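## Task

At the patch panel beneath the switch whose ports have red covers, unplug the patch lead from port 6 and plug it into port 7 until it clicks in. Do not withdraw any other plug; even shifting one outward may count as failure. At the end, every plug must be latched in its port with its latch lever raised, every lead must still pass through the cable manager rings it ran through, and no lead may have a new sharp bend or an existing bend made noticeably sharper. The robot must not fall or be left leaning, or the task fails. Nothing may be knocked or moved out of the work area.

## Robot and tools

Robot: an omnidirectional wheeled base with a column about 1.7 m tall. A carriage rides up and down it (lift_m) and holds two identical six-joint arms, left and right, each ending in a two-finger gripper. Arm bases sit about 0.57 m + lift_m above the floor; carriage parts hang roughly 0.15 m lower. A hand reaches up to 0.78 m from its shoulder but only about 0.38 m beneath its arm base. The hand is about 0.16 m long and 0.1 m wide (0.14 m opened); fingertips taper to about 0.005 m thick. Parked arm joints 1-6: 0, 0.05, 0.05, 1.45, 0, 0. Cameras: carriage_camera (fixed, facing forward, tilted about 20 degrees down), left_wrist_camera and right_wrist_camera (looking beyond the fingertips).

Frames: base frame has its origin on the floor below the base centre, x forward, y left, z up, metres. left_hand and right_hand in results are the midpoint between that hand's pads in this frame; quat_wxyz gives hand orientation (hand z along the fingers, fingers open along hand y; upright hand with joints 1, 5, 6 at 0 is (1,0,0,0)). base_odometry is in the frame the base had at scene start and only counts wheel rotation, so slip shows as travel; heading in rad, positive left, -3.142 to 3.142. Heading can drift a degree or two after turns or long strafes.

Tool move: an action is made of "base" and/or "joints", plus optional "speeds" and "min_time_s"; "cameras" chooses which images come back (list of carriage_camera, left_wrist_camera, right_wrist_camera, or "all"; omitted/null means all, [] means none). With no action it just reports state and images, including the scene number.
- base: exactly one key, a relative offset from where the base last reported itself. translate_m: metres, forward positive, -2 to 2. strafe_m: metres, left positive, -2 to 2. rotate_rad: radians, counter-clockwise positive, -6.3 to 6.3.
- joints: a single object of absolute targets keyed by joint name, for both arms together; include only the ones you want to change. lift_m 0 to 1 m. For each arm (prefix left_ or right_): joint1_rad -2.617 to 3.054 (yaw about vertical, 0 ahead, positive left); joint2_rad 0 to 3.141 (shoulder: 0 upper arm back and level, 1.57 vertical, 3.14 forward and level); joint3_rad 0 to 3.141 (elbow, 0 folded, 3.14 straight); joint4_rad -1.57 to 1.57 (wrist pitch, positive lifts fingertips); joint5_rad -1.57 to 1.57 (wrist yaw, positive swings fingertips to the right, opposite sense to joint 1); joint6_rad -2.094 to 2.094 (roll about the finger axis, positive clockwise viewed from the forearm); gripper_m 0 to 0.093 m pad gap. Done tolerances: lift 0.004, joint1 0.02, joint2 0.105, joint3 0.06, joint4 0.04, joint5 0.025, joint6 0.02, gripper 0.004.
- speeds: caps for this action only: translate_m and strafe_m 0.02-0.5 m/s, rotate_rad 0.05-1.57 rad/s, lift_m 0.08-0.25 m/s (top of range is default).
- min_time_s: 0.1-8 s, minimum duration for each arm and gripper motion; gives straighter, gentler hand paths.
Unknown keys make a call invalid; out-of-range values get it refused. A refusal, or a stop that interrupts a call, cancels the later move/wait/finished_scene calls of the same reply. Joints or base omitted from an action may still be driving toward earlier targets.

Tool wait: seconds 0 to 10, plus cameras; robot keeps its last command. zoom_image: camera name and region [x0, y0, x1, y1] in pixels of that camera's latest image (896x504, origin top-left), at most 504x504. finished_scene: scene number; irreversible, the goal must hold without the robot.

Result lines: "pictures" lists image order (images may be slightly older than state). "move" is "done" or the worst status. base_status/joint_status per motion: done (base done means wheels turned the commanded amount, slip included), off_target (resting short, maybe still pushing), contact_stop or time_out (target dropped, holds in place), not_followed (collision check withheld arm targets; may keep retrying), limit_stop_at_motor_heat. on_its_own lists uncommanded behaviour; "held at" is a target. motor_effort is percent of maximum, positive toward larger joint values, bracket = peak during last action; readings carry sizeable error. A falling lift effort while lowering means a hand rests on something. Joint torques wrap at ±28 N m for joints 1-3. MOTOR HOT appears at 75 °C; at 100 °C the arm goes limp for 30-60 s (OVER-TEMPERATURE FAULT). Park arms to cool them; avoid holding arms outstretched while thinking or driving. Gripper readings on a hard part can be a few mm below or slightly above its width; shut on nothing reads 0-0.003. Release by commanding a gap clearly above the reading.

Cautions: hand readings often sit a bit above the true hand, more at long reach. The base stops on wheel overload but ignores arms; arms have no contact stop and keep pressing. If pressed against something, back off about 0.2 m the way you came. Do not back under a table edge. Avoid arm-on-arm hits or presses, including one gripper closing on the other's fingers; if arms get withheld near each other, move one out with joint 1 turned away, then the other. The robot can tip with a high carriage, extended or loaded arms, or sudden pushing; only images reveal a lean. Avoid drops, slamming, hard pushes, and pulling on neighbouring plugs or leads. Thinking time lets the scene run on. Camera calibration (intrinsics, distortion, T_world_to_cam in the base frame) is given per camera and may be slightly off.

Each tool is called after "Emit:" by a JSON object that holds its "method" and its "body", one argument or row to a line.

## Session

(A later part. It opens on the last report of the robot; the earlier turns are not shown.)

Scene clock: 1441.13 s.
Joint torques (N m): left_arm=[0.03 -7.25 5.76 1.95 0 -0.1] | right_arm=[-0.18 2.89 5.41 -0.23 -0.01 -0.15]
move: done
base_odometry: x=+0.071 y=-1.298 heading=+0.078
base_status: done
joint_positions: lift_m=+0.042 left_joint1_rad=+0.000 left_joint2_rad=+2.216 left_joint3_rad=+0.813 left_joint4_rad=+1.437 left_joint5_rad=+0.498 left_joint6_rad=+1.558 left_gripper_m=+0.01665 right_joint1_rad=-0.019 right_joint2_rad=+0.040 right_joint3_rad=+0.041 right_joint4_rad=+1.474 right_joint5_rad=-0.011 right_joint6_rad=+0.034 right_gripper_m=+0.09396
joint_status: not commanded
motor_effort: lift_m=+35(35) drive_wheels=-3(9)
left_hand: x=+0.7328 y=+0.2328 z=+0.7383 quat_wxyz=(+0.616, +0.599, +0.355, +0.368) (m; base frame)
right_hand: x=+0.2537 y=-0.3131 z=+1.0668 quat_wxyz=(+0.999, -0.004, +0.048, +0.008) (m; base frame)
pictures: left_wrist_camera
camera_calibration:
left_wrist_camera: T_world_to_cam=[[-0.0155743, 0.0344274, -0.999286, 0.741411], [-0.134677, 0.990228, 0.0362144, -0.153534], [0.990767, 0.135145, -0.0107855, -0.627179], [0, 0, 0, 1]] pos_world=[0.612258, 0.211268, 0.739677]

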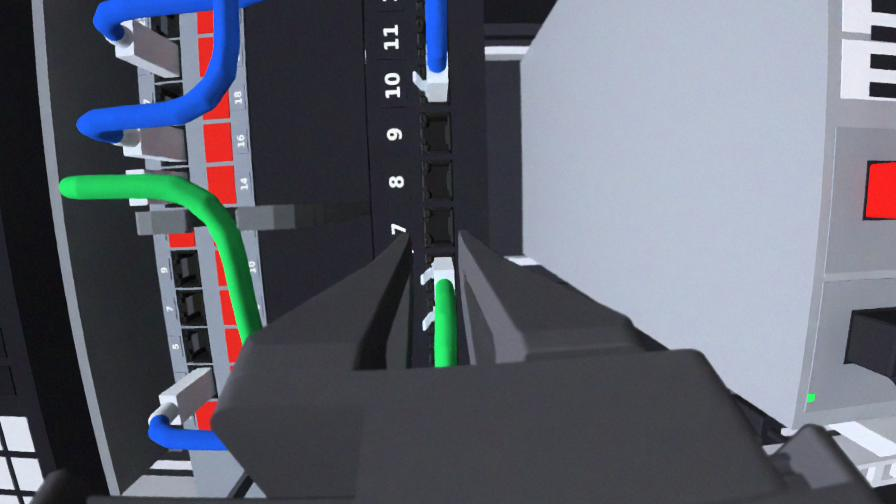

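Emit:
{"method": "move", "body": {
  "base": {"rotate_rad": 0.002},
  "cameras": []
}}

Emit:
{"method": "move", "body": {
  "base": {"translate_m": 0.006},
  "speeds": {"translate_m": 0.03},
  "cameras": ["left_wrist_camera"]
}}

Emit:
{"method": "zoom_image", "body": {
  "camera": "left_wrist_camera",
  "region": [390, 220, 490, 320]
}}

Scene clock: 1482.23 s.
Joint torques (N m): left_arm=[0.24 -7.2 5.79 1.97 -0.04 -0.13] | right_arm=[-0.14 3.17 5.41 -0.19 0.01 -0.12]
move: done
base_odometry: x=+0.071 y=-1.298 heading=+0.080
base_status: done
joint_positions: lift_m=+0.042 left_joint1_rad=-0.001 left_joint2_rad=+2.216 left_joint3_rad=+0.813 left_joint4_rad=+1.437 left_joint5_rad=+0.501 left_joint6_rad=+1.559 left_gripper_m=+0.01665 right_joint1_rad=-0.019 right_joint2_rad=+0.040 right_joint3_rad=+0.041 right_joint4_rad=+1.473 right_joint5_rad=-0.012 right_joint6_rad=+0.034 right_gripper_m=+0.09396
joint_status: not commanded
motor_effort: lift_m=+35(35) drive_wheels=+1(2)
left_hand: x=+0.7324 y=+0.2315 z=+0.7383 quat_wxyz=(+0.617, +0.600, +0.353, +0.367) (m; base frame)
right_hand: x=+0.2539 y=-0.3130 z=+1.0668 quat_wxyz=(+0.999, -0.005, +0.048, +0.008) (m; base frame)
pictures: none
No camera images: "cameras" was empty.

Scene clock: 1482.83 s.
Joint torques (N m): left_arm=[0.09 -7.41 5.81 1.92 -0.08 -0.13] | right_arm=[-0.14 3.07 5.44 -0.17 0.04 -0.12]
move: done
base_odometry: x=+0.077 y=-1.297 heading=+0.081
base_status: done
joint_positions: lift_m=+0.042 left_joint1_rad=-0.001 left_joint2_rad=+2.216 left_joint3_rad=+0.813 left_joint4_rad=+1.437 left_joint5_rad=+0.504 left_joint6_rad=+1.560 left_gripper_m=+0.01665 right_joint1_rad=-0.019 right_joint2_rad=+0.040 right_joint3_rad=+0.041 right_joint4_rad=+1.473 right_joint5_rad=-0.012 right_joint6_rad=+0.034 right_gripper_m=+0.09396
joint_status: not commanded
motor_effort: lift_m=+35(35) drive_wheels=-1(11)
left_hand: x=+0.7321 y=+0.2310 z=+0.7384 quat_wxyz=(+0.617, +0.601, +0.352, +0.366) (m; base frame)
right_hand: x=+0.2539 y=-0.3130 z=+1.0668 quat_wxyz=(+0.999, -0.005, +0.048, +0.008) (m; base frame)
pictures: left_wrist_camera
camera_calibration:
left_wrist_camera: T_world_to_cam=[[-0.0141781, 0.0361145, -0.999247, 0.740085], [-0.126412, 0.991264, 0.0376196, -0.159241], [0.991877, 0.12685, -0.00948895, -0.626167], [0, 0, 0, 1]] pos_world=[0.611443, 0.210551, 0.739577]

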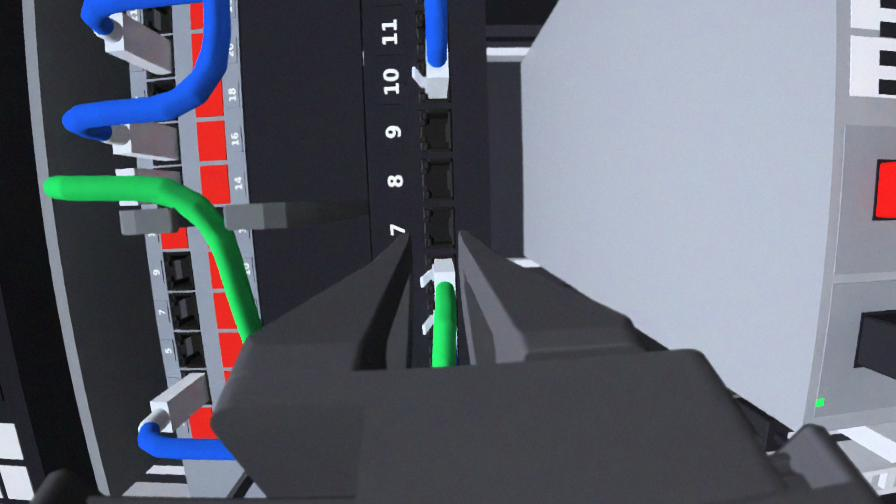

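Scaled by 5.040 from the camera's 896x504 image, which has a finer 1280x720 frame.

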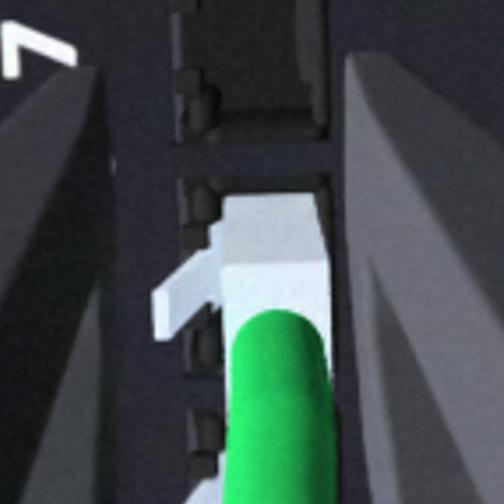

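Emit:
{"method": "move", "body": {
  "cameras": ["carriage_camera", "left_wrist_camera"]
}}

Emit:
{"method": "zoom_image", "body": {
  "camera": "carriage_camera",
  "region": [310, 240, 430, 340]
}}

Scene clock: 1504.83 s.
Joint torques (N m): left_arm=[0.18 -7.25 5.75 1.94 -0.07 -0.13] | right_arm=[-0.21 3.1 5.33 -0.22 0 -0.13]
base_odometry: x=+0.077 y=-1.297 heading=+0.081
base_status: done
joint_positions: lift_m=+0.042 left_joint1_rad=-0.001 left_joint2_rad=+2.216 left_joint3_rad=+0.813 left_joint4_rad=+1.438 left_joint5_rad=+0.504 left_joint6_rad=+1.560 left_gripper_m=+0.01665 right_joint1_rad=-0.019 right_joint2_rad=+0.040 right_joint3_rad=+0.041 right_joint4_rad=+1.473 right_joint5_rad=-0.012 right_joint6_rad=+0.034 right_gripper_m=+0.09396
joint_status: not commanded
motor_effort: lift_m=+35(35) drive_wheels=-2(11)
left_hand: x=+0.7321 y=+0.2310 z=+0.7385 quat_wxyz=(+0.617, +0.601, +0.352, +0.366) (m; base frame)
right_hand: x=+0.2539 y=-0.3130 z=+1.0668 quat_wxyz=(+0.999, -0.005, +0.048, +0.008) (m; base frame)
pictures: carriage_camera, left_wrist_camera
camera_calibration:
carriage_camera: T_world_to_cam=[[-0.031539, -0.999314, -0.0194245, 0.0231684], [-0.335851, 0.0288998, -0.941472, 1.04796], [0.941387, -0.0231694, -0.336532, 0.209903], [0, 0, 0, 1]] pos_world=[0.155091, -0.00227023, 1.05772]
left_wrist_camera: T_world_to_cam=[[-0.0137816, 0.036165, -0.999251, 0.739835], [-0.126426, 0.991262, 0.0376195, -0.159231], [0.99188, 0.12685, -0.00908897, -0.626463], [0, 0, 0, 1]] pos_world=[0.611442, 0.210551, 0.739577]

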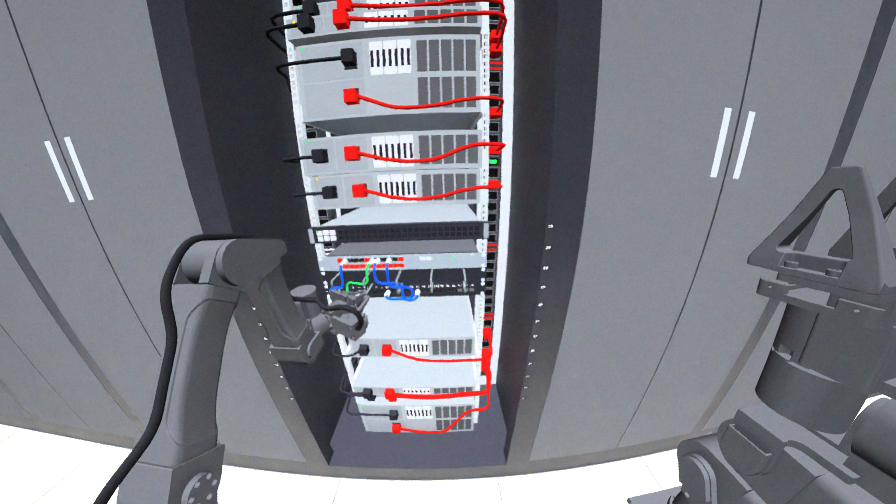

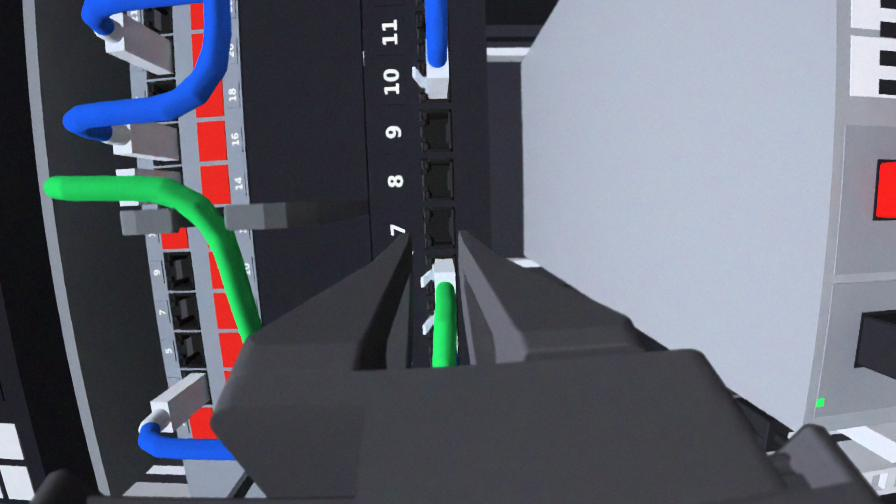

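Scaled by 4.200 from the camera's 896x504 image, which has a finer 1280x720 frame.

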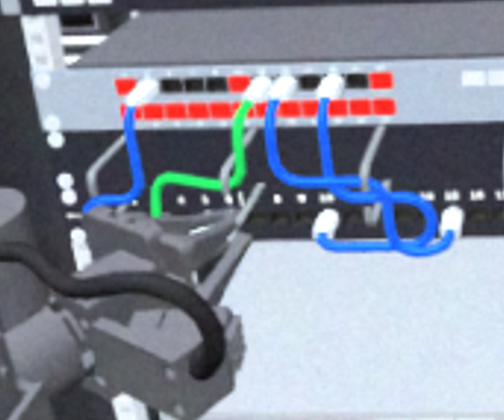

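Emit:
{"method": "move", "body": {
  "joints": {"lift_m": 0.0405},
  "cameras": []
}}

Emit:
{"method": "move", "body": {
  "joints": {"left_gripper_m": 0.0135},
  "min_time_s": 0.8,
  "cameras": ["left_wrist_camera"]
}}

Emit:
{"method": "zoom_image", "body": {
  "camera": "left_wrist_camera",
  "region": [390, 220, 490, 320]
}}

Scene clock: 1532.30 s.
Joint torques (N m): left_arm=[0.17 -7.21 5.75 1.89 -0.09 -0.13] | right_arm=[-0.12 2.88 5.46 -0.21 0.06 -0.14]
move: done
base_odometry: x=+0.077 y=-1.297 heading=+0.081
base_status: not commanded
joint_positions: lift_m=+0.041 left_joint1_rad=-0.001 left_joint2_rad=+2.216 left_joint3_rad=+0.813 left_joint4_rad=+1.442 left_joint5_rad=+0.504 left_joint6_rad=+1.561 left_gripper_m=+0.01665 right_joint1_rad=-0.019 right_joint2_rad=+0.040 right_joint3_rad=+0.041 right_joint4_rad=+1.473 right_joint5_rad=-0.012 right_joint6_rad=+0.034 right_gripper_m=+0.09396
joint_status: all done
motor_effort: lift_m=+34(35) drive_wheels=+4(5)
left_hand: x=+0.7320 y=+0.2310 z=+0.7380 quat_wxyz=(+0.618, +0.600, +0.350, +0.368) (m; base frame)
right_hand: x=+0.2539 y=-0.3130 z=+1.0654 quat_wxyz=(+0.999, -0.005, +0.048, +0.008) (m; base frame)
pictures: none
No camera images: "cameras" was empty.

Scene clock: 1533.40 s.
Joint torques (N m): left_arm=[0.17 -7.25 5.76 1.86 -0.08 -0.14] | right_arm=[-0.2 3.03 5.35 -0.19 0 -0.11]
move: done
base_odometry: x=+0.077 y=-1.297 heading=+0.081
base_status: not commanded
joint_positions: lift_m=+0.041 left_joint1_rad=-0.001 left_joint2_rad=+2.216 left_joint3_rad=+0.813 left_joint4_rad=+1.445 left_joint5_rad=+0.504 left_joint6_rad=+1.561 left_gripper_m=+0.01367 right_joint1_rad=-0.019 right_joint2_rad=+0.040 right_joint3_rad=+0.041 right_joint4_rad=+1.473 right_joint5_rad=-0.012 right_joint6_rad=+0.034 right_gripper_m=+0.09396
joint_status: all done
motor_effort: lift_m=+34(34) drive_wheels=+3(5)
left_hand: x=+0.7320 y=+0.2310 z=+0.7388 quat_wxyz=(+0.618, +0.600, +0.349, +0.369) (m; base frame)
right_hand: x=+0.2539 y=-0.3130 z=+1.0654 quat_wxyz=(+0.999, -0.005, +0.048, +0.008) (m; base frame)
pictures: left_wrist_camera
camera_calibration:
left_wrist_camera: T_world_to_cam=[[-0.00564658, 0.037122, -0.999295, 0.734005], [-0.126831, 0.991214, 0.0375384, -0.158802], [0.991908, 0.126954, -0.000888754, -0.632421], [0, 0, 0, 1]] pos_world=[0.611307, 0.210447, 0.738886]

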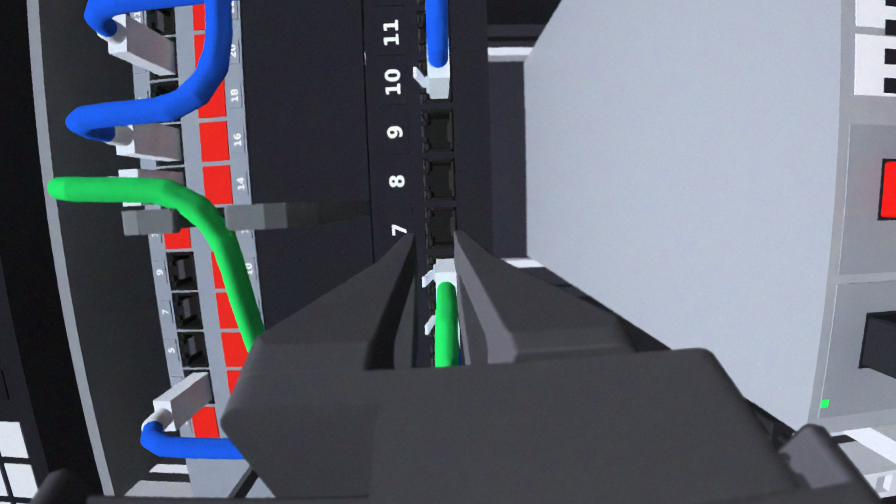

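Scaled by 5.040 from the camera's 896x504 image, which has a finer 1280x720 frame.

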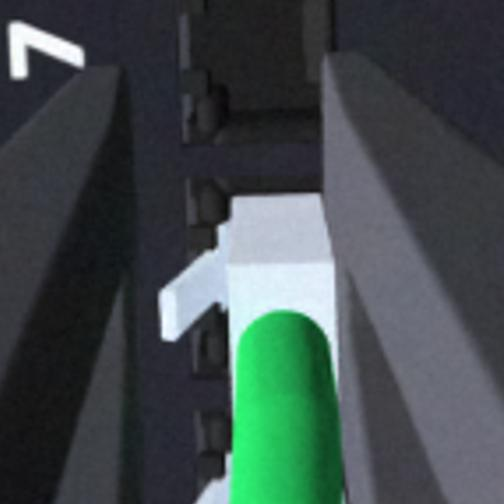

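Emit:
{"method": "zoom_image", "body": {
  "camera": "left_wrist_camera",
  "region": [395, 290, 495, 390]
}}

Emit:
{"method": "zoom_image", "body": {
  "camera": "carriage_camera",
  "region": [320, 270, 380, 330]
}}

Scaled by 5.040 from the camera's 896x504 image, which has a finer 1280x720 frame.

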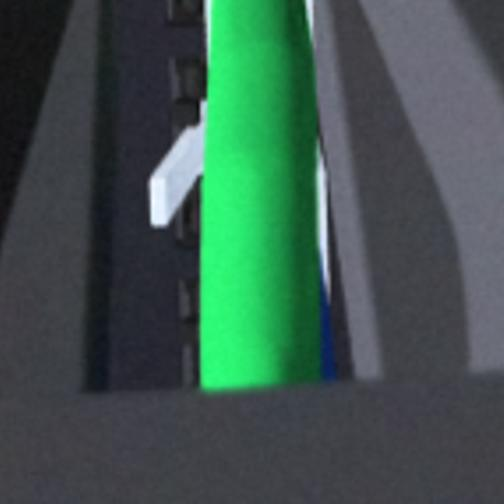

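This scene's latest camera images include none from carriage_camera. They are from: left_wrist_camera. carriage_camera's image comes with the result of a call that names it in "cameras".

Emit:
{"method": "move", "body": {
  "joints": {"lift_m": 0.039, "left_joint4_rad": 1.438},
  "min_time_s": 0.5,
  "cameras": ["left_wrist_camera"]
}}

Emit:
{"method": "zoom_image", "body": {
  "camera": "left_wrist_camera",
  "region": [390, 220, 490, 320]
}}

Scene clock: 1653.03 s.
Joint torques (N m): left_arm=[0.2 -7.23 5.79 1.77 -0.1 -0.14] | right_arm=[-0.03 2.99 5.53 -0.25 0.02 -0.11]
move: done
base_odometry: x=+0.077 y=-1.297 heading=+0.081
base_status: not commanded
joint_positions: lift_m=+0.039 left_joint1_rad=-0.001 left_joint2_rad=+2.216 left_joint3_rad=+0.813 left_joint4_rad=+1.448 left_joint5_rad=+0.506 left_joint6_rad=+1.562 left_gripper_m=+0.01366 right_joint1_rad=-0.019 right_joint2_rad=+0.040 right_joint3_rad=+0.041 right_joint4_rad=+1.473 right_joint5_rad=-0.012 right_joint6_rad=+0.034 right_gripper_m=+0.09396
joint_status: all done
motor_effort: lift_m=+34(35) drive_wheels=+3(5)
left_hand: x=+0.7319 y=+0.2308 z=+0.7379 quat_wxyz=(+0.619, +0.600, +0.348, +0.370) (m; base frame)
right_hand: x=+0.2539 y=-0.3130 z=+1.0639 quat_wxyz=(+0.999, -0.005, +0.048, +0.008) (m; base frame)
pictures: left_wrist_camera
camera_calibration:
left_wrist_camera: T_world_to_cam=[[-0.00257168, 0.0378235, -0.999281, 0.730671], [-0.12584, 0.991328, 0.0378464, -0.159621], [0.992047, 0.125846, 0.00221032, -0.634446], [0, 0, 0, 1]] pos_world=[0.611193, 0.210443, 0.737589]

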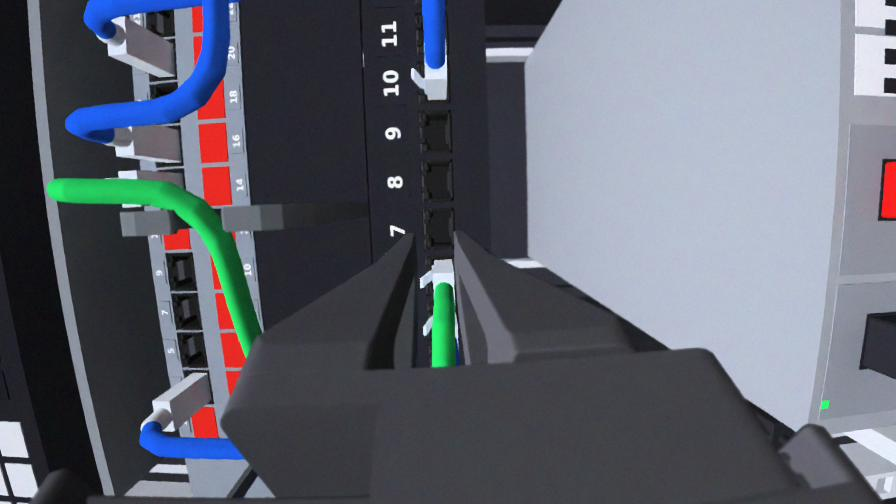

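Scaled by 5.040 from the camera's 896x504 image, which has a finer 1280x720 frame.

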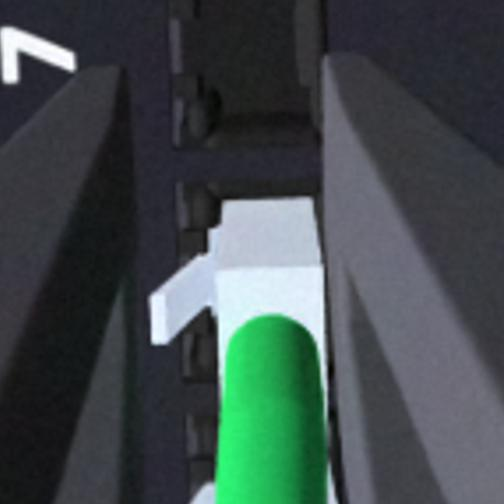

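Emit:
{"method": "move", "body": {
  "joints": {"lift_m": 0.037, "left_joint4_rad": 1.432},
  "min_time_s": 0.6,
  "cameras": ["left_wrist_camera"]
}}

Emit:
{"method": "zoom_image", "body": {
  "camera": "left_wrist_camera",
  "region": [390, 220, 490, 320]
}}

Scene clock: 1714.87 s.
Joint torques (N m): left_arm=[0.14 -7.28 5.78 1.67 -0.12 -0.15] | right_arm=[0.02 2.85 5.48 -0.16 0.02 -0.14]
move: done
base_odometry: x=+0.077 y=-1.297 heading=+0.081
base_status: not commanded
joint_positions: lift_m=+0.037 left_joint1_rad=-0.001 left_joint2_rad=+2.216 left_joint3_rad=+0.813 left_joint4_rad=+1.451 left_joint5_rad=+0.507 left_joint6_rad=+1.562 left_gripper_m=+0.01366 right_joint1_rad=-0.019 right_joint2_rad=+0.040 right_joint3_rad=+0.041 right_joint4_rad=+1.473 right_joint5_rad=-0.012 right_joint6_rad=+0.034 right_gripper_m=+0.09396
joint_status: all done
motor_effort: lift_m=+34(36) drive_wheels=+4(5)
left_hand: x=+0.7318 y=+0.2306 z=+0.7365 quat_wxyz=(+0.620, +0.599, +0.346, +0.370) (m; base frame)
right_hand: x=+0.2539 y=-0.3130 z=+1.0618 quat_wxyz=(+0.999, -0.005, +0.048, +0.008) (m; base frame)
pictures: left_wrist_camera
camera_calibration:
left_wrist_camera: T_world_to_cam=[[0.000900915, 0.0385693, -0.999256, 0.726577], [-0.124878, 0.991438, 0.038155, -0.160401], [0.992172, 0.12475, 0.00570965, -0.636746], [0, 0, 0, 1]] pos_world=[0.611077, 0.210438, 0.735792]

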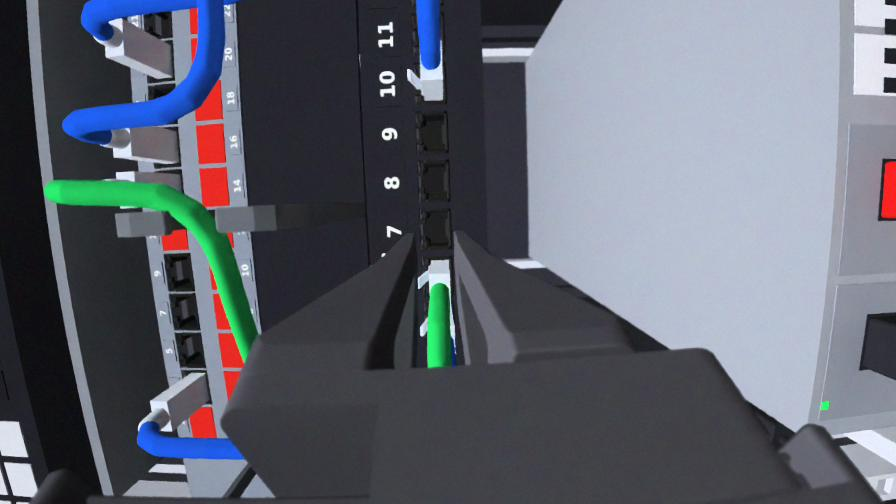

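Scaled by 5.040 from the camera's 896x504 image, which has a finer 1280x720 frame.

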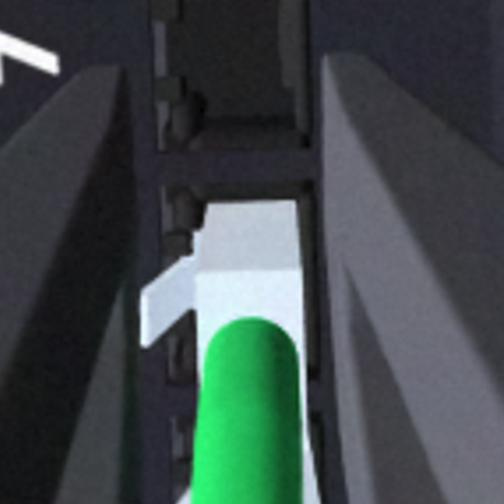

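Emit:
{"method": "move", "body": {
  "joints": {"left_gripper_m": 0.0108},
  "min_time_s": 0.8,
  "cameras": ["left_wrist_camera"]
}}

Emit:
{"method": "zoom_image", "body": {
  "camera": "left_wrist_camera",
  "region": [390, 220, 490, 320]
}}

Scene clock: 1723.80 s.
Joint torques (N m): left_arm=[0.2 -7.3 5.79 1.65 -0.11 -0.16] | right_arm=[0.1 3.03 5.38 -0.19 -0.02 -0.12]
move: done
base_odometry: x=+0.077 y=-1.297 heading=+0.081
base_status: not commanded
joint_positions: lift_m=+0.037 left_joint1_rad=-0.001 left_joint2_rad=+2.216 left_joint3_rad=+0.813 left_joint4_rad=+1.453 left_joint5_rad=+0.507 left_joint6_rad=+1.564 left_gripper_m=+0.01098 right_joint1_rad=-0.019 right_joint2_rad=+0.040 right_joint3_rad=+0.041 right_joint4_rad=+1.473 right_joint5_rad=-0.012 right_joint6_rad=+0.034 right_gripper_m=+0.09396
joint_status: all done
motor_effort: lift_m=+34(35) drive_wheels=+4(5)
left_hand: x=+0.7317 y=+0.2306 z=+0.7368 quat_wxyz=(+0.620, +0.599, +0.345, +0.371) (m; base frame)
right_hand: x=+0.2539 y=-0.3130 z=+1.0618 quat_wxyz=(+0.999, -0.005, +0.048, +0.008) (m; base frame)
pictures: left_wrist_camera
camera_calibration:
left_wrist_camera: T_world_to_cam=[[0.00299268, 0.0395424, -0.999213, 0.725065], [-0.124977, 0.991398, 0.0388588, -0.160846], [0.992155, 0.124763, 0.00790885, -0.638347], [0, 0, 0, 1]] pos_world=[0.611068, 0.210434, 0.735793]

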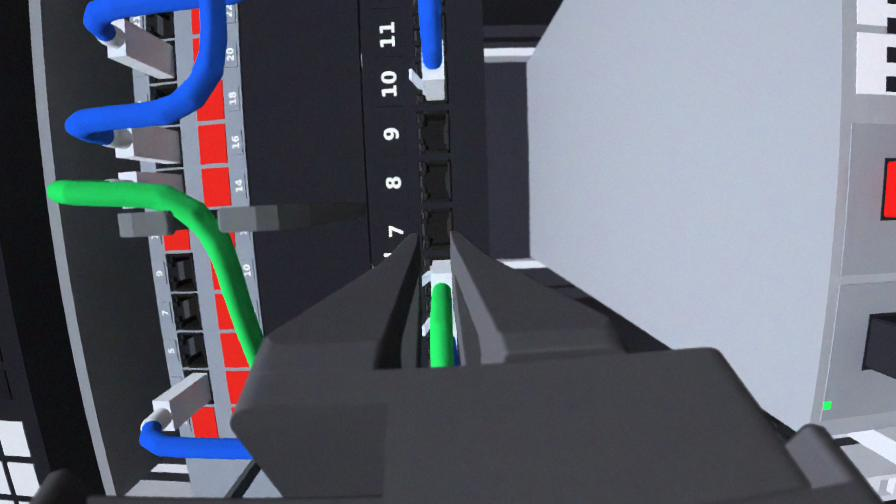

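Scaled by 5.040 from the camera's 896x504 image, which has a finer 1280x720 frame.

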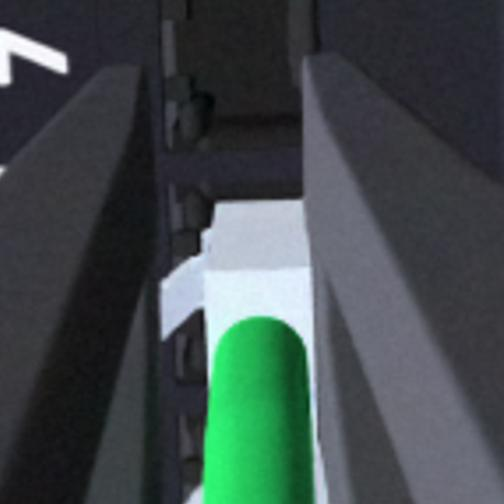

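Emit:
{"method": "move", "body": {
  "joints": {"lift_m": 0.0352, "left_joint4_rad": 1.428},
  "min_time_s": 0.6,
  "cameras": []
}}

Emit:
{"method": "move", "body": {
  "joints": {"left_gripper_m": 0.0085},
  "min_time_s": 0.8,
  "cameras": ["left_wrist_camera"]
}}

Emit:
{"method": "zoom_image", "body": {
  "camera": "left_wrist_camera",
  "region": [390, 220, 490, 320]
}}

Scene clock: 1732.30 s.
Joint torques (N m): left_arm=[0.17 -7.25 5.74 1.56 -0.11 -0.18] | right_arm=[-0.32 3.02 5.49 -0.22 0.04 -0.11]
move: done
base_odometry: x=+0.077 y=-1.297 heading=+0.081
base_status: not commanded
joint_positions: lift_m=+0.036 left_joint1_rad=-0.001 left_joint2_rad=+2.216 left_joint3_rad=+0.813 left_joint4_rad=+1.459 left_joint5_rad=+0.507 left_joint6_rad=+1.565 left_gripper_m=+0.01098 right_joint1_rad=-0.019 right_joint2_rad=+0.040 right_joint3_rad=+0.041 right_joint4_rad=+1.473 right_joint5_rad=-0.012 right_joint6_rad=+0.034 right_gripper_m=+0.09396
joint_status: all done
motor_effort: lift_m=+34(35) drive_wheels=+3(5)
left_hand: x=+0.7317 y=+0.2306 z=+0.7364 quat_wxyz=(+0.620, +0.598, +0.343, +0.374) (m; base frame)
right_hand: x=+0.2539 y=-0.3130 z=+1.0601 quat_wxyz=(+0.999, -0.005, +0.048, +0.008) (m; base frame)
pictures: none
No camera images: "cameras" was empty.

Scene clock: 1733.37 s.
Joint torques (N m): left_arm=[0.17 -7.3 5.75 1.58 -0.12 -0.21] | right_arm=[-0.08 3.07 5.3 -0.22 0.01 -0.14]
move: done
base_odometry: x=+0.077 y=-1.297 heading=+0.081
base_status: not commanded
joint_positions: lift_m=+0.036 left_joint1_rad=-0.001 left_joint2_rad=+2.216 left_joint3_rad=+0.813 left_joint4_rad=+1.456 left_joint5_rad=+0.507 left_joint6_rad=+1.567 left_gripper_m=+0.00875 right_joint1_rad=-0.019 right_joint2_rad=+0.040 right_joint3_rad=+0.041 right_joint4_rad=+1.473 right_joint5_rad=-0.012 right_joint6_rad=+0.034 right_gripper_m=+0.09396
joint_status: all done
motor_effort: lift_m=+34(34) drive_wheels=+3(5)
left_hand: x=+0.7317 y=+0.2306 z=+0.7359 quat_wxyz=(+0.620, +0.599, +0.343, +0.373) (m; base frame)
right_hand: x=+0.2539 y=-0.3130 z=+1.0601 quat_wxyz=(+0.999, -0.005, +0.048, +0.008) (m; base frame)
pictures: left_wrist_camera
camera_calibration:
left_wrist_camera: T_world_to_cam=[[0.00844237, 0.0425619, -0.999058, 0.719391], [-0.125324, 0.991261, 0.0411707, -0.162244], [0.99208, 0.124859, 0.0137026, -0.642439], [0, 0, 0, 1]] pos_world=[0.610944, 0.210421, 0.734196]

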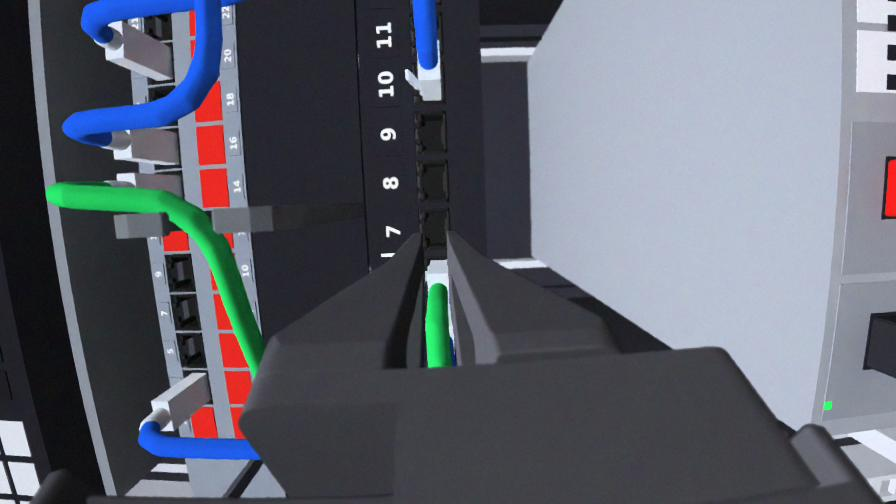

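Scaled by 5.040 from the camera's 896x504 image, which has a finer 1280x720 frame.

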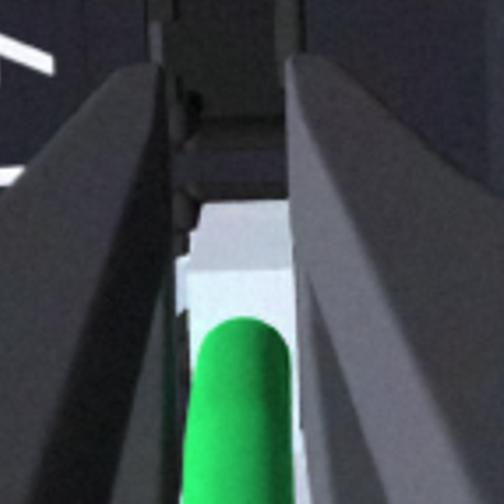

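Emit:
{"method": "move", "body": {
  "joints": {"left_gripper_m": 0.006},
  "min_time_s": 0.8,
  "cameras": []
}}

Emit:
{"method": "move", "body": {
  "joints": {"left_gripper_m": 0.002},
  "min_time_s": 1.0,
  "cameras": ["left_wrist_camera", "carriage_camera"]
}}

Emit:
{"method": "zoom_image", "body": {
  "camera": "left_wrist_camera",
  "region": [390, 220, 490, 320]
}}

Emit:
{"method": "zoom_image", "body": {
  "camera": "carriage_camera",
  "region": [320, 250, 400, 330]
}}

Scene clock: 1744.47 s.
Joint torques (N m): left_arm=[0.17 -7.25 5.78 1.6 -0.11 -0.23] | right_arm=[-0.14 3 5.41 -0.16 0.04 -0.12]
move: done
base_odometry: x=+0.077 y=-1.297 heading=+0.081
base_status: not commanded
joint_positions: lift_m=+0.036 left_joint1_rad=-0.001 left_joint2_rad=+2.216 left_joint3_rad=+0.813 left_joint4_rad=+1.453 left_joint5_rad=+0.507 left_joint6_rad=+1.569 left_gripper_m=+0.00633 right_joint1_rad=-0.019 right_joint2_rad=+0.040 right_joint3_rad=+0.041 right_joint4_rad=+1.473 right_joint5_rad=-0.012 right_joint6_rad=+0.034 right_gripper_m=+0.09396
joint_status: all done
motor_effort: lift_m=+34(34) drive_wheels=+4(6)
left_hand: x=+0.7317 y=+0.2306 z=+0.7352 quat_wxyz=(+0.619, +0.600, +0.344, +0.373) (m; base frame)
right_hand: x=+0.2539 y=-0.3130 z=+1.0601 quat_wxyz=(+0.999, -0.005, +0.048, +0.008) (m; base frame)
pictures: none
No camera images: "cameras" was empty.

Scene clock: 1745.77 s.
Joint torques (N m): left_arm=[0.13 -7.24 5.76 1.61 -0.11 -0.22] | right_arm=[-0.13 3.02 5.44 -0.17 -0.02 -0.09]
move: off_target
base_odometry: x=+0.077 y=-1.297 heading=+0.081
base_status: not commanded
joint_positions: lift_m=+0.036 left_joint1_rad=-0.001 left_joint2_rad=+2.216 left_joint3_rad=+0.813 left_joint4_rad=+1.453 left_joint5_rad=+0.507 left_joint6_rad=+1.569 left_gripper_m=+0.00633 right_joint1_rad=-0.019 right_joint2_rad=+0.040 right_joint3_rad=+0.041 right_joint4_rad=+1.473 right_joint5_rad=-0.012 right_joint6_rad=+0.034 right_gripper_m=+0.09396
joint_status: left_gripper_m off_target (ended at +0.00632, target +0.00200)
motor_effort: lift_m=+34(34) drive_wheels=+3(5)
left_hand: x=+0.7317 y=+0.2306 z=+0.7352 quat_wxyz=(+0.619, +0.600, +0.344, +0.373) (m; base frame)
right_hand: x=+0.2539 y=-0.3130 z=+1.0601 quat_wxyz=(+0.999, -0.005, +0.048, +0.008) (m; base frame)
pictures: carriage_camera, left_wrist_camera
camera_calibration:
carriage_camera: T_world_to_cam=[[-0.031539, -0.999314, -0.0194245, 0.0230382], [-0.335851, 0.0288998, -0.941472, 1.04166], [0.941387, -0.0231694, -0.336532, 0.207648], [0, 0, 0, 1]] pos_world=[0.155091, -0.00227023, 1.05102]
left_wrist_camera: T_world_to_cam=[[0.00590364, 0.0442531, -0.999003, 0.720041], [-0.125345, 0.991174, 0.0431655, -0.163634], [0.992096, 0.124966, 0.0113984, -0.640883], [0, 0, 0, 1]] pos_world=[0.611055, 0.210414, 0.733691]

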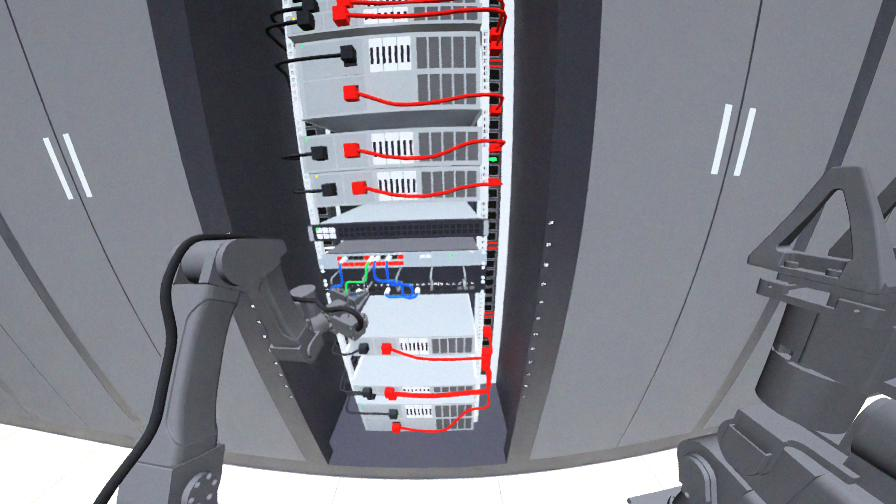

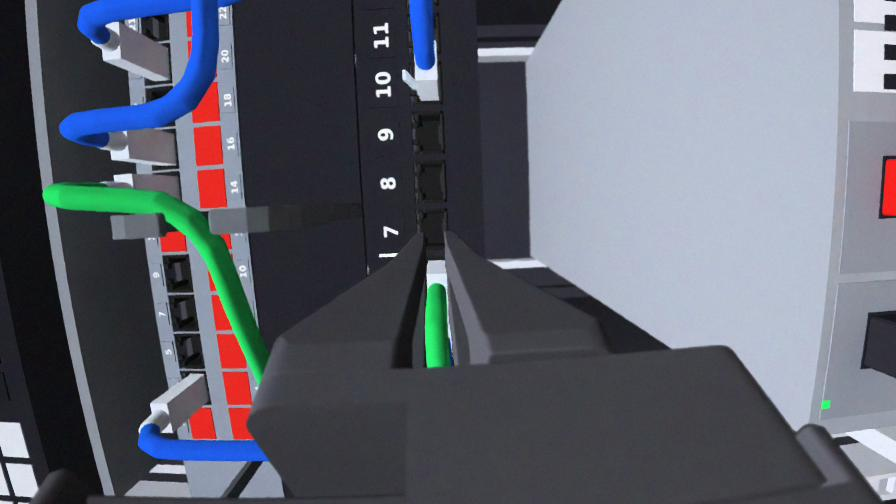

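Scaled by 5.040 from the camera's 896x504 image, which has a finer 1280x720 frame.

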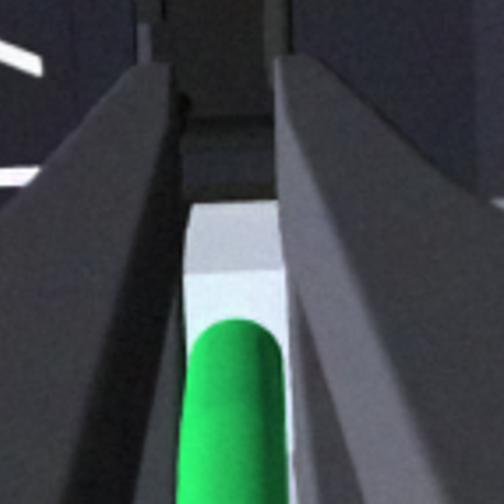

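Scaled by 6.300 from the camera's 896x504 image, which has a finer 1280x720 frame.

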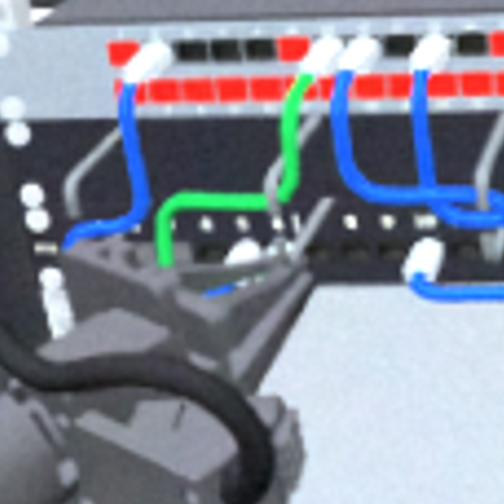

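Emit:
{"method": "move", "body": {
  "base": {"translate_m": -0.012},
  "speeds": {"translate_m": 0.03},
  "cameras": ["left_wrist_camera"]
}}

Emit:
{"method": "zoom_image", "body": {
  "camera": "left_wrist_camera",
  "region": [390, 190, 490, 290]
}}

Scene clock: 1791.93 s.
Joint torques (N m): left_arm=[0.76 -7.49 2.7 2.17 0.17 -0.23] | right_arm=[0.02 2.93 5.49 -0.18 0 -0.14]
move: done
base_odometry: x=+0.066 y=-1.298 heading=+0.080
base_status: done
joint_positions: lift_m=+0.036 left_joint1_rad=-0.008 left_joint2_rad=+2.216 left_joint3_rad=+0.850 left_joint4_rad=+1.402 left_joint5_rad=+0.482 left_joint6_rad=+1.569 left_gripper_m=+0.00612 right_joint1_rad=-0.019 right_joint2_rad=+0.040 right_joint3_rad=+0.041 right_joint4_rad=+1.473 right_joint5_rad=-0.012 right_joint6_rad=+0.034 right_gripper_m=+0.09396
joint_status: not commanded
motor_effort: lift_m=+34(34) drive_wheels=-4(8)
left_hand: x=+0.7420 y=+0.2310 z=+0.7360 quat_wxyz=(+0.613, +0.599, +0.353, +0.374) (m; base frame)
right_hand: x=+0.2540 y=-0.3130 z=+1.0600 quat_wxyz=(+0.999, -0.005, +0.048, +0.008) (m; base frame)
pictures: left_wrist_camera
camera_calibration:
left_wrist_camera: T_world_to_cam=[[-0.00840909, 0.0434801, -0.999019, 0.731709], [-0.142838, 0.988757, 0.0442358, -0.15007], [0.98971, 0.14307, -0.00210393, -0.643539], [0, 0, 0, 1]] pos_world=[0.621635, 0.208639, 0.736276]

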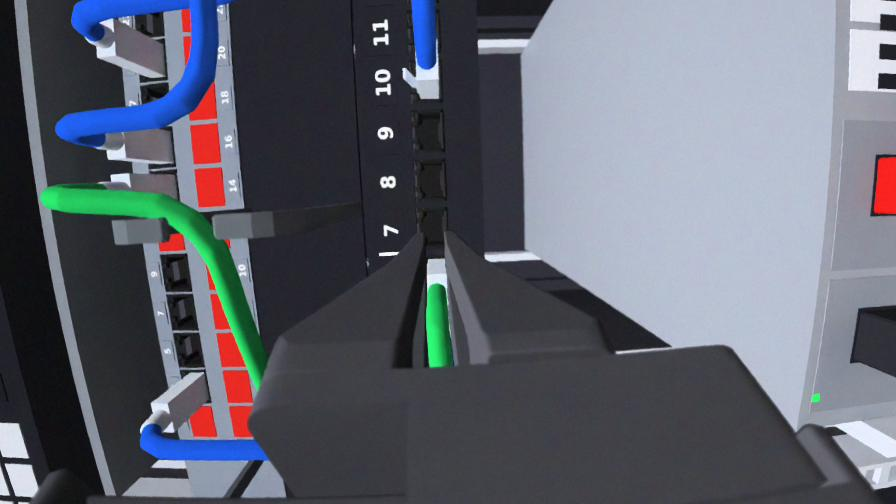

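Scaled by 5.040 from the camera's 896x504 image, which has a finer 1280x720 frame.

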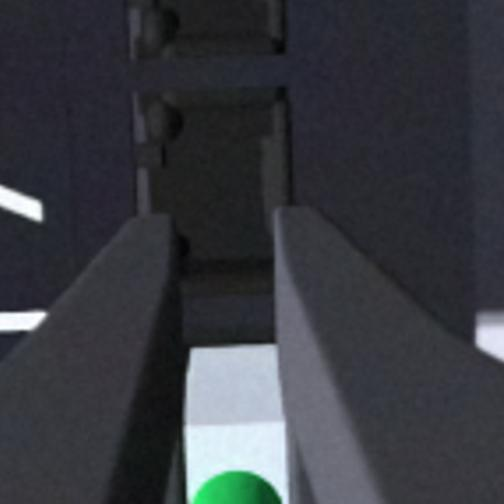

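Emit:
{"method": "move", "body": {
  "base": {"translate_m": 0.0095},
  "speeds": {"translate_m": 0.03},
  "cameras": ["left_wrist_camera"]
}}

Emit:
{"method": "zoom_image", "body": {
  "camera": "left_wrist_camera",
  "region": [200, 160, 380, 280]
}}

Emit:
{"method": "zoom_image", "body": {
  "camera": "left_wrist_camera",
  "region": [395, 205, 475, 285]
}}

Scene clock: 1866.67 s.
Joint torques (N m): left_arm=[0.36 -7.3 4.92 1.77 -0.11 -0.23] | right_arm=[-0.27 2.96 5.53 -0.22 0 -0.13]
move: done
base_odometry: x=+0.075 y=-1.298 heading=+0.080
base_status: done
joint_positions: lift_m=+0.036 left_joint1_rad=-0.004 left_joint2_rad=+2.216 left_joint3_rad=+0.823 left_joint4_rad=+1.440 left_joint5_rad=+0.508 left_joint6_rad=+1.569 left_gripper_m=+0.00612 right_joint1_rad=-0.019 right_joint2_rad=+0.040 right_joint3_rad=+0.041 right_joint4_rad=+1.473 right_joint5_rad=-0.012 right_joint6_rad=+0.034 right_gripper_m=+0.09396
joint_status: not commanded
motor_effort: lift_m=+34(34) drive_wheels=-2(9)
left_hand: x=+0.7337 y=+0.2291 z=+0.7354 quat_wxyz=(+0.619, +0.601, +0.343, +0.371) (m; base frame)
right_hand: x=+0.2539 y=-0.3129 z=+1.0601 quat_wxyz=(+0.999, -0.005, +0.048, +0.008) (m; base frame)
pictures: left_wrist_camera
camera_calibration:
left_wrist_camera: T_world_to_cam=[[0.00290119, 0.044639, -0.998999, 0.72243], [-0.121417, 0.991628, 0.0439571, -0.165409], [0.992597, 0.121168, 0.00829682, -0.63988], [0, 0, 0, 1]] pos_world=[0.612964, 0.209308, 0.734287]

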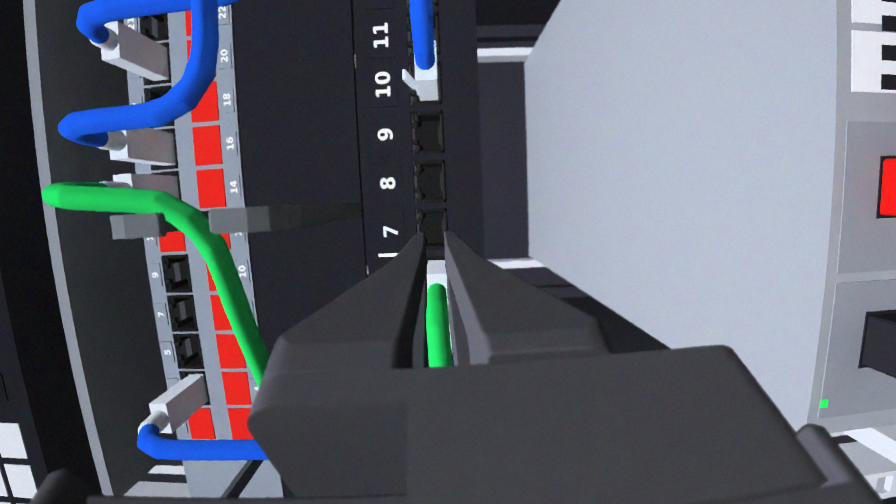

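Scaled by 2.800 from the camera's 896x504 image, which has a finer 1280x720 frame.

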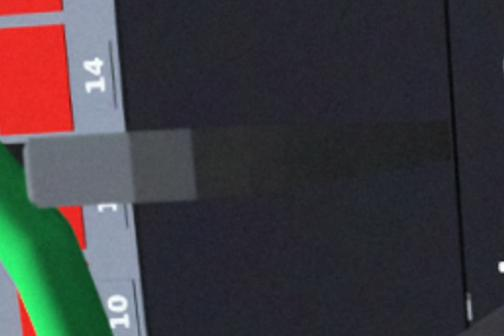

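Scaled by 6.300 from the camera's 896x504 image, which has a finer 1280x720 frame.

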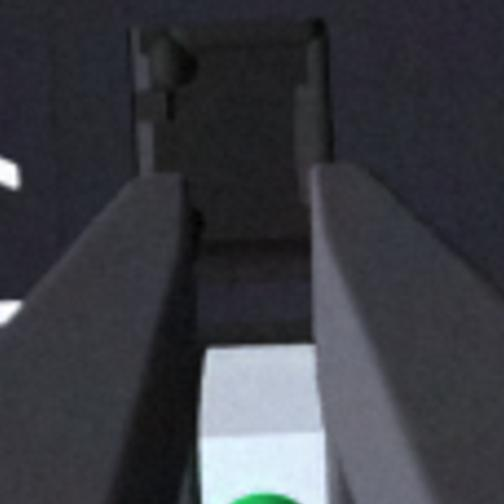

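Emit:
{"method": "move", "body": {
  "joints": {"left_gripper_m": 0.0115, "lift_m": 0.037},
  "min_time_s": 1.2,
  "cameras": []
}}

Emit:
{"method": "move", "body": {
  "joints": {"left_gripper_m": 0.0165, "lift_m": 0.0385},
  "min_time_s": 1.2,
  "cameras": ["left_wrist_camera"]
}}

Emit:
{"method": "zoom_image", "body": {
  "camera": "left_wrist_camera",
  "region": [390, 220, 490, 320]
}}

Scene clock: 1952.10 s.
Joint torques (N m): left_arm=[0.39 -7.3 4.92 1.78 -0.12 -0.23] | right_arm=[-0.13 2.93 5.6 -0.18 -0.02 -0.16]
move: done
base_odometry: x=+0.075 y=-1.298 heading=+0.080
base_status: not commanded
joint_positions: lift_m=+0.037 left_joint1_rad=-0.004 left_joint2_rad=+2.216 left_joint3_rad=+0.823 left_joint4_rad=+1.437 left_joint5_rad=+0.508 left_joint6_rad=+1.569 left_gripper_m=+0.01137 right_joint1_rad=-0.019 right_joint2_rad=+0.040 right_joint3_rad=+0.041 right_joint4_rad=+1.473 right_joint5_rad=-0.012 right_joint6_rad=+0.034 right_gripper_m=+0.09396
joint_status: all done
motor_effort: lift_m=+44(46) drive_wheels=+3(5)
left_hand: x=+0.7338 y=+0.2291 z=+0.7357 quat_wxyz=(+0.618, +0.602, +0.344, +0.370) (m; base frame)
right_hand: x=+0.2539 y=-0.3129 z=+1.0610 quat_wxyz=(+0.999, -0.005, +0.048, +0.008) (m; base frame)
pictures: none
No camera images: "cameras" was empty.

Scene clock: 1953.60 s.
Joint torques (N m): left_arm=[0.42 -7.34 4.96 1.8 -0.12 -0.23] | right_arm=[-0.06 2.93 5.67 -0.21 0.04 -0.11]
move: done
base_odometry: x=+0.075 y=-1.298 heading=+0.080
base_status: not commanded
joint_positions: lift_m=+0.038 left_joint1_rad=-0.004 left_joint2_rad=+2.216 left_joint3_rad=+0.823 left_joint4_rad=+1.432 left_joint5_rad=+0.508 left_joint6_rad=+1.569 left_gripper_m=+0.01635 right_joint1_rad=-0.019 right_joint2_rad=+0.040 right_joint3_rad=+0.041 right_joint4_rad=+1.473 right_joint5_rad=-0.012 right_joint6_rad=+0.034 right_gripper_m=+0.09396
joint_status: all done
motor_effort: lift_m=+45(47) drive_wheels=+3(5)
left_hand: x=+0.7338 y=+0.2291 z=+0.7361 quat_wxyz=(+0.617, +0.603, +0.346, +0.369) (m; base frame)
right_hand: x=+0.2539 y=-0.3129 z=+1.0624 quat_wxyz=(+0.999, -0.005, +0.048, +0.008) (m; base frame)
pictures: left_wrist_camera
camera_calibration:
left_wrist_camera: T_world_to_cam=[[-0.00434755, 0.0446425, -0.998994, 0.728559], [-0.121089, 0.991628, 0.0448404, -0.16633], [0.992632, 0.121162, 0.00109455, -0.634645], [0, 0, 0, 1]] pos_world=[0.612996, 0.209308, 0.735979]

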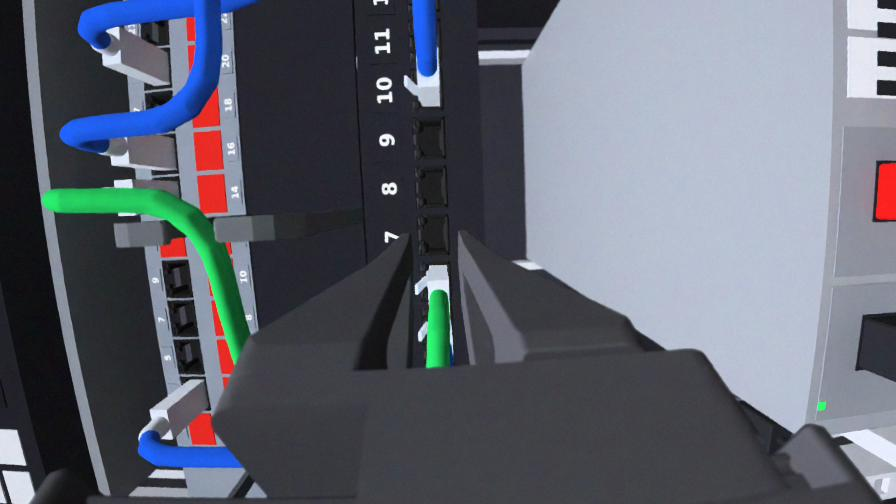

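Scaled by 5.040 from the camera's 896x504 image, which has a finer 1280x720 frame.

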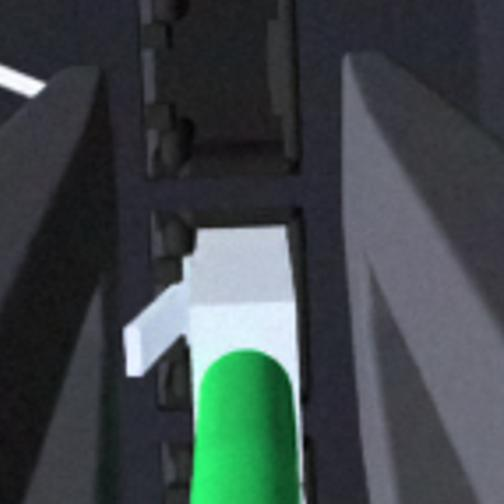

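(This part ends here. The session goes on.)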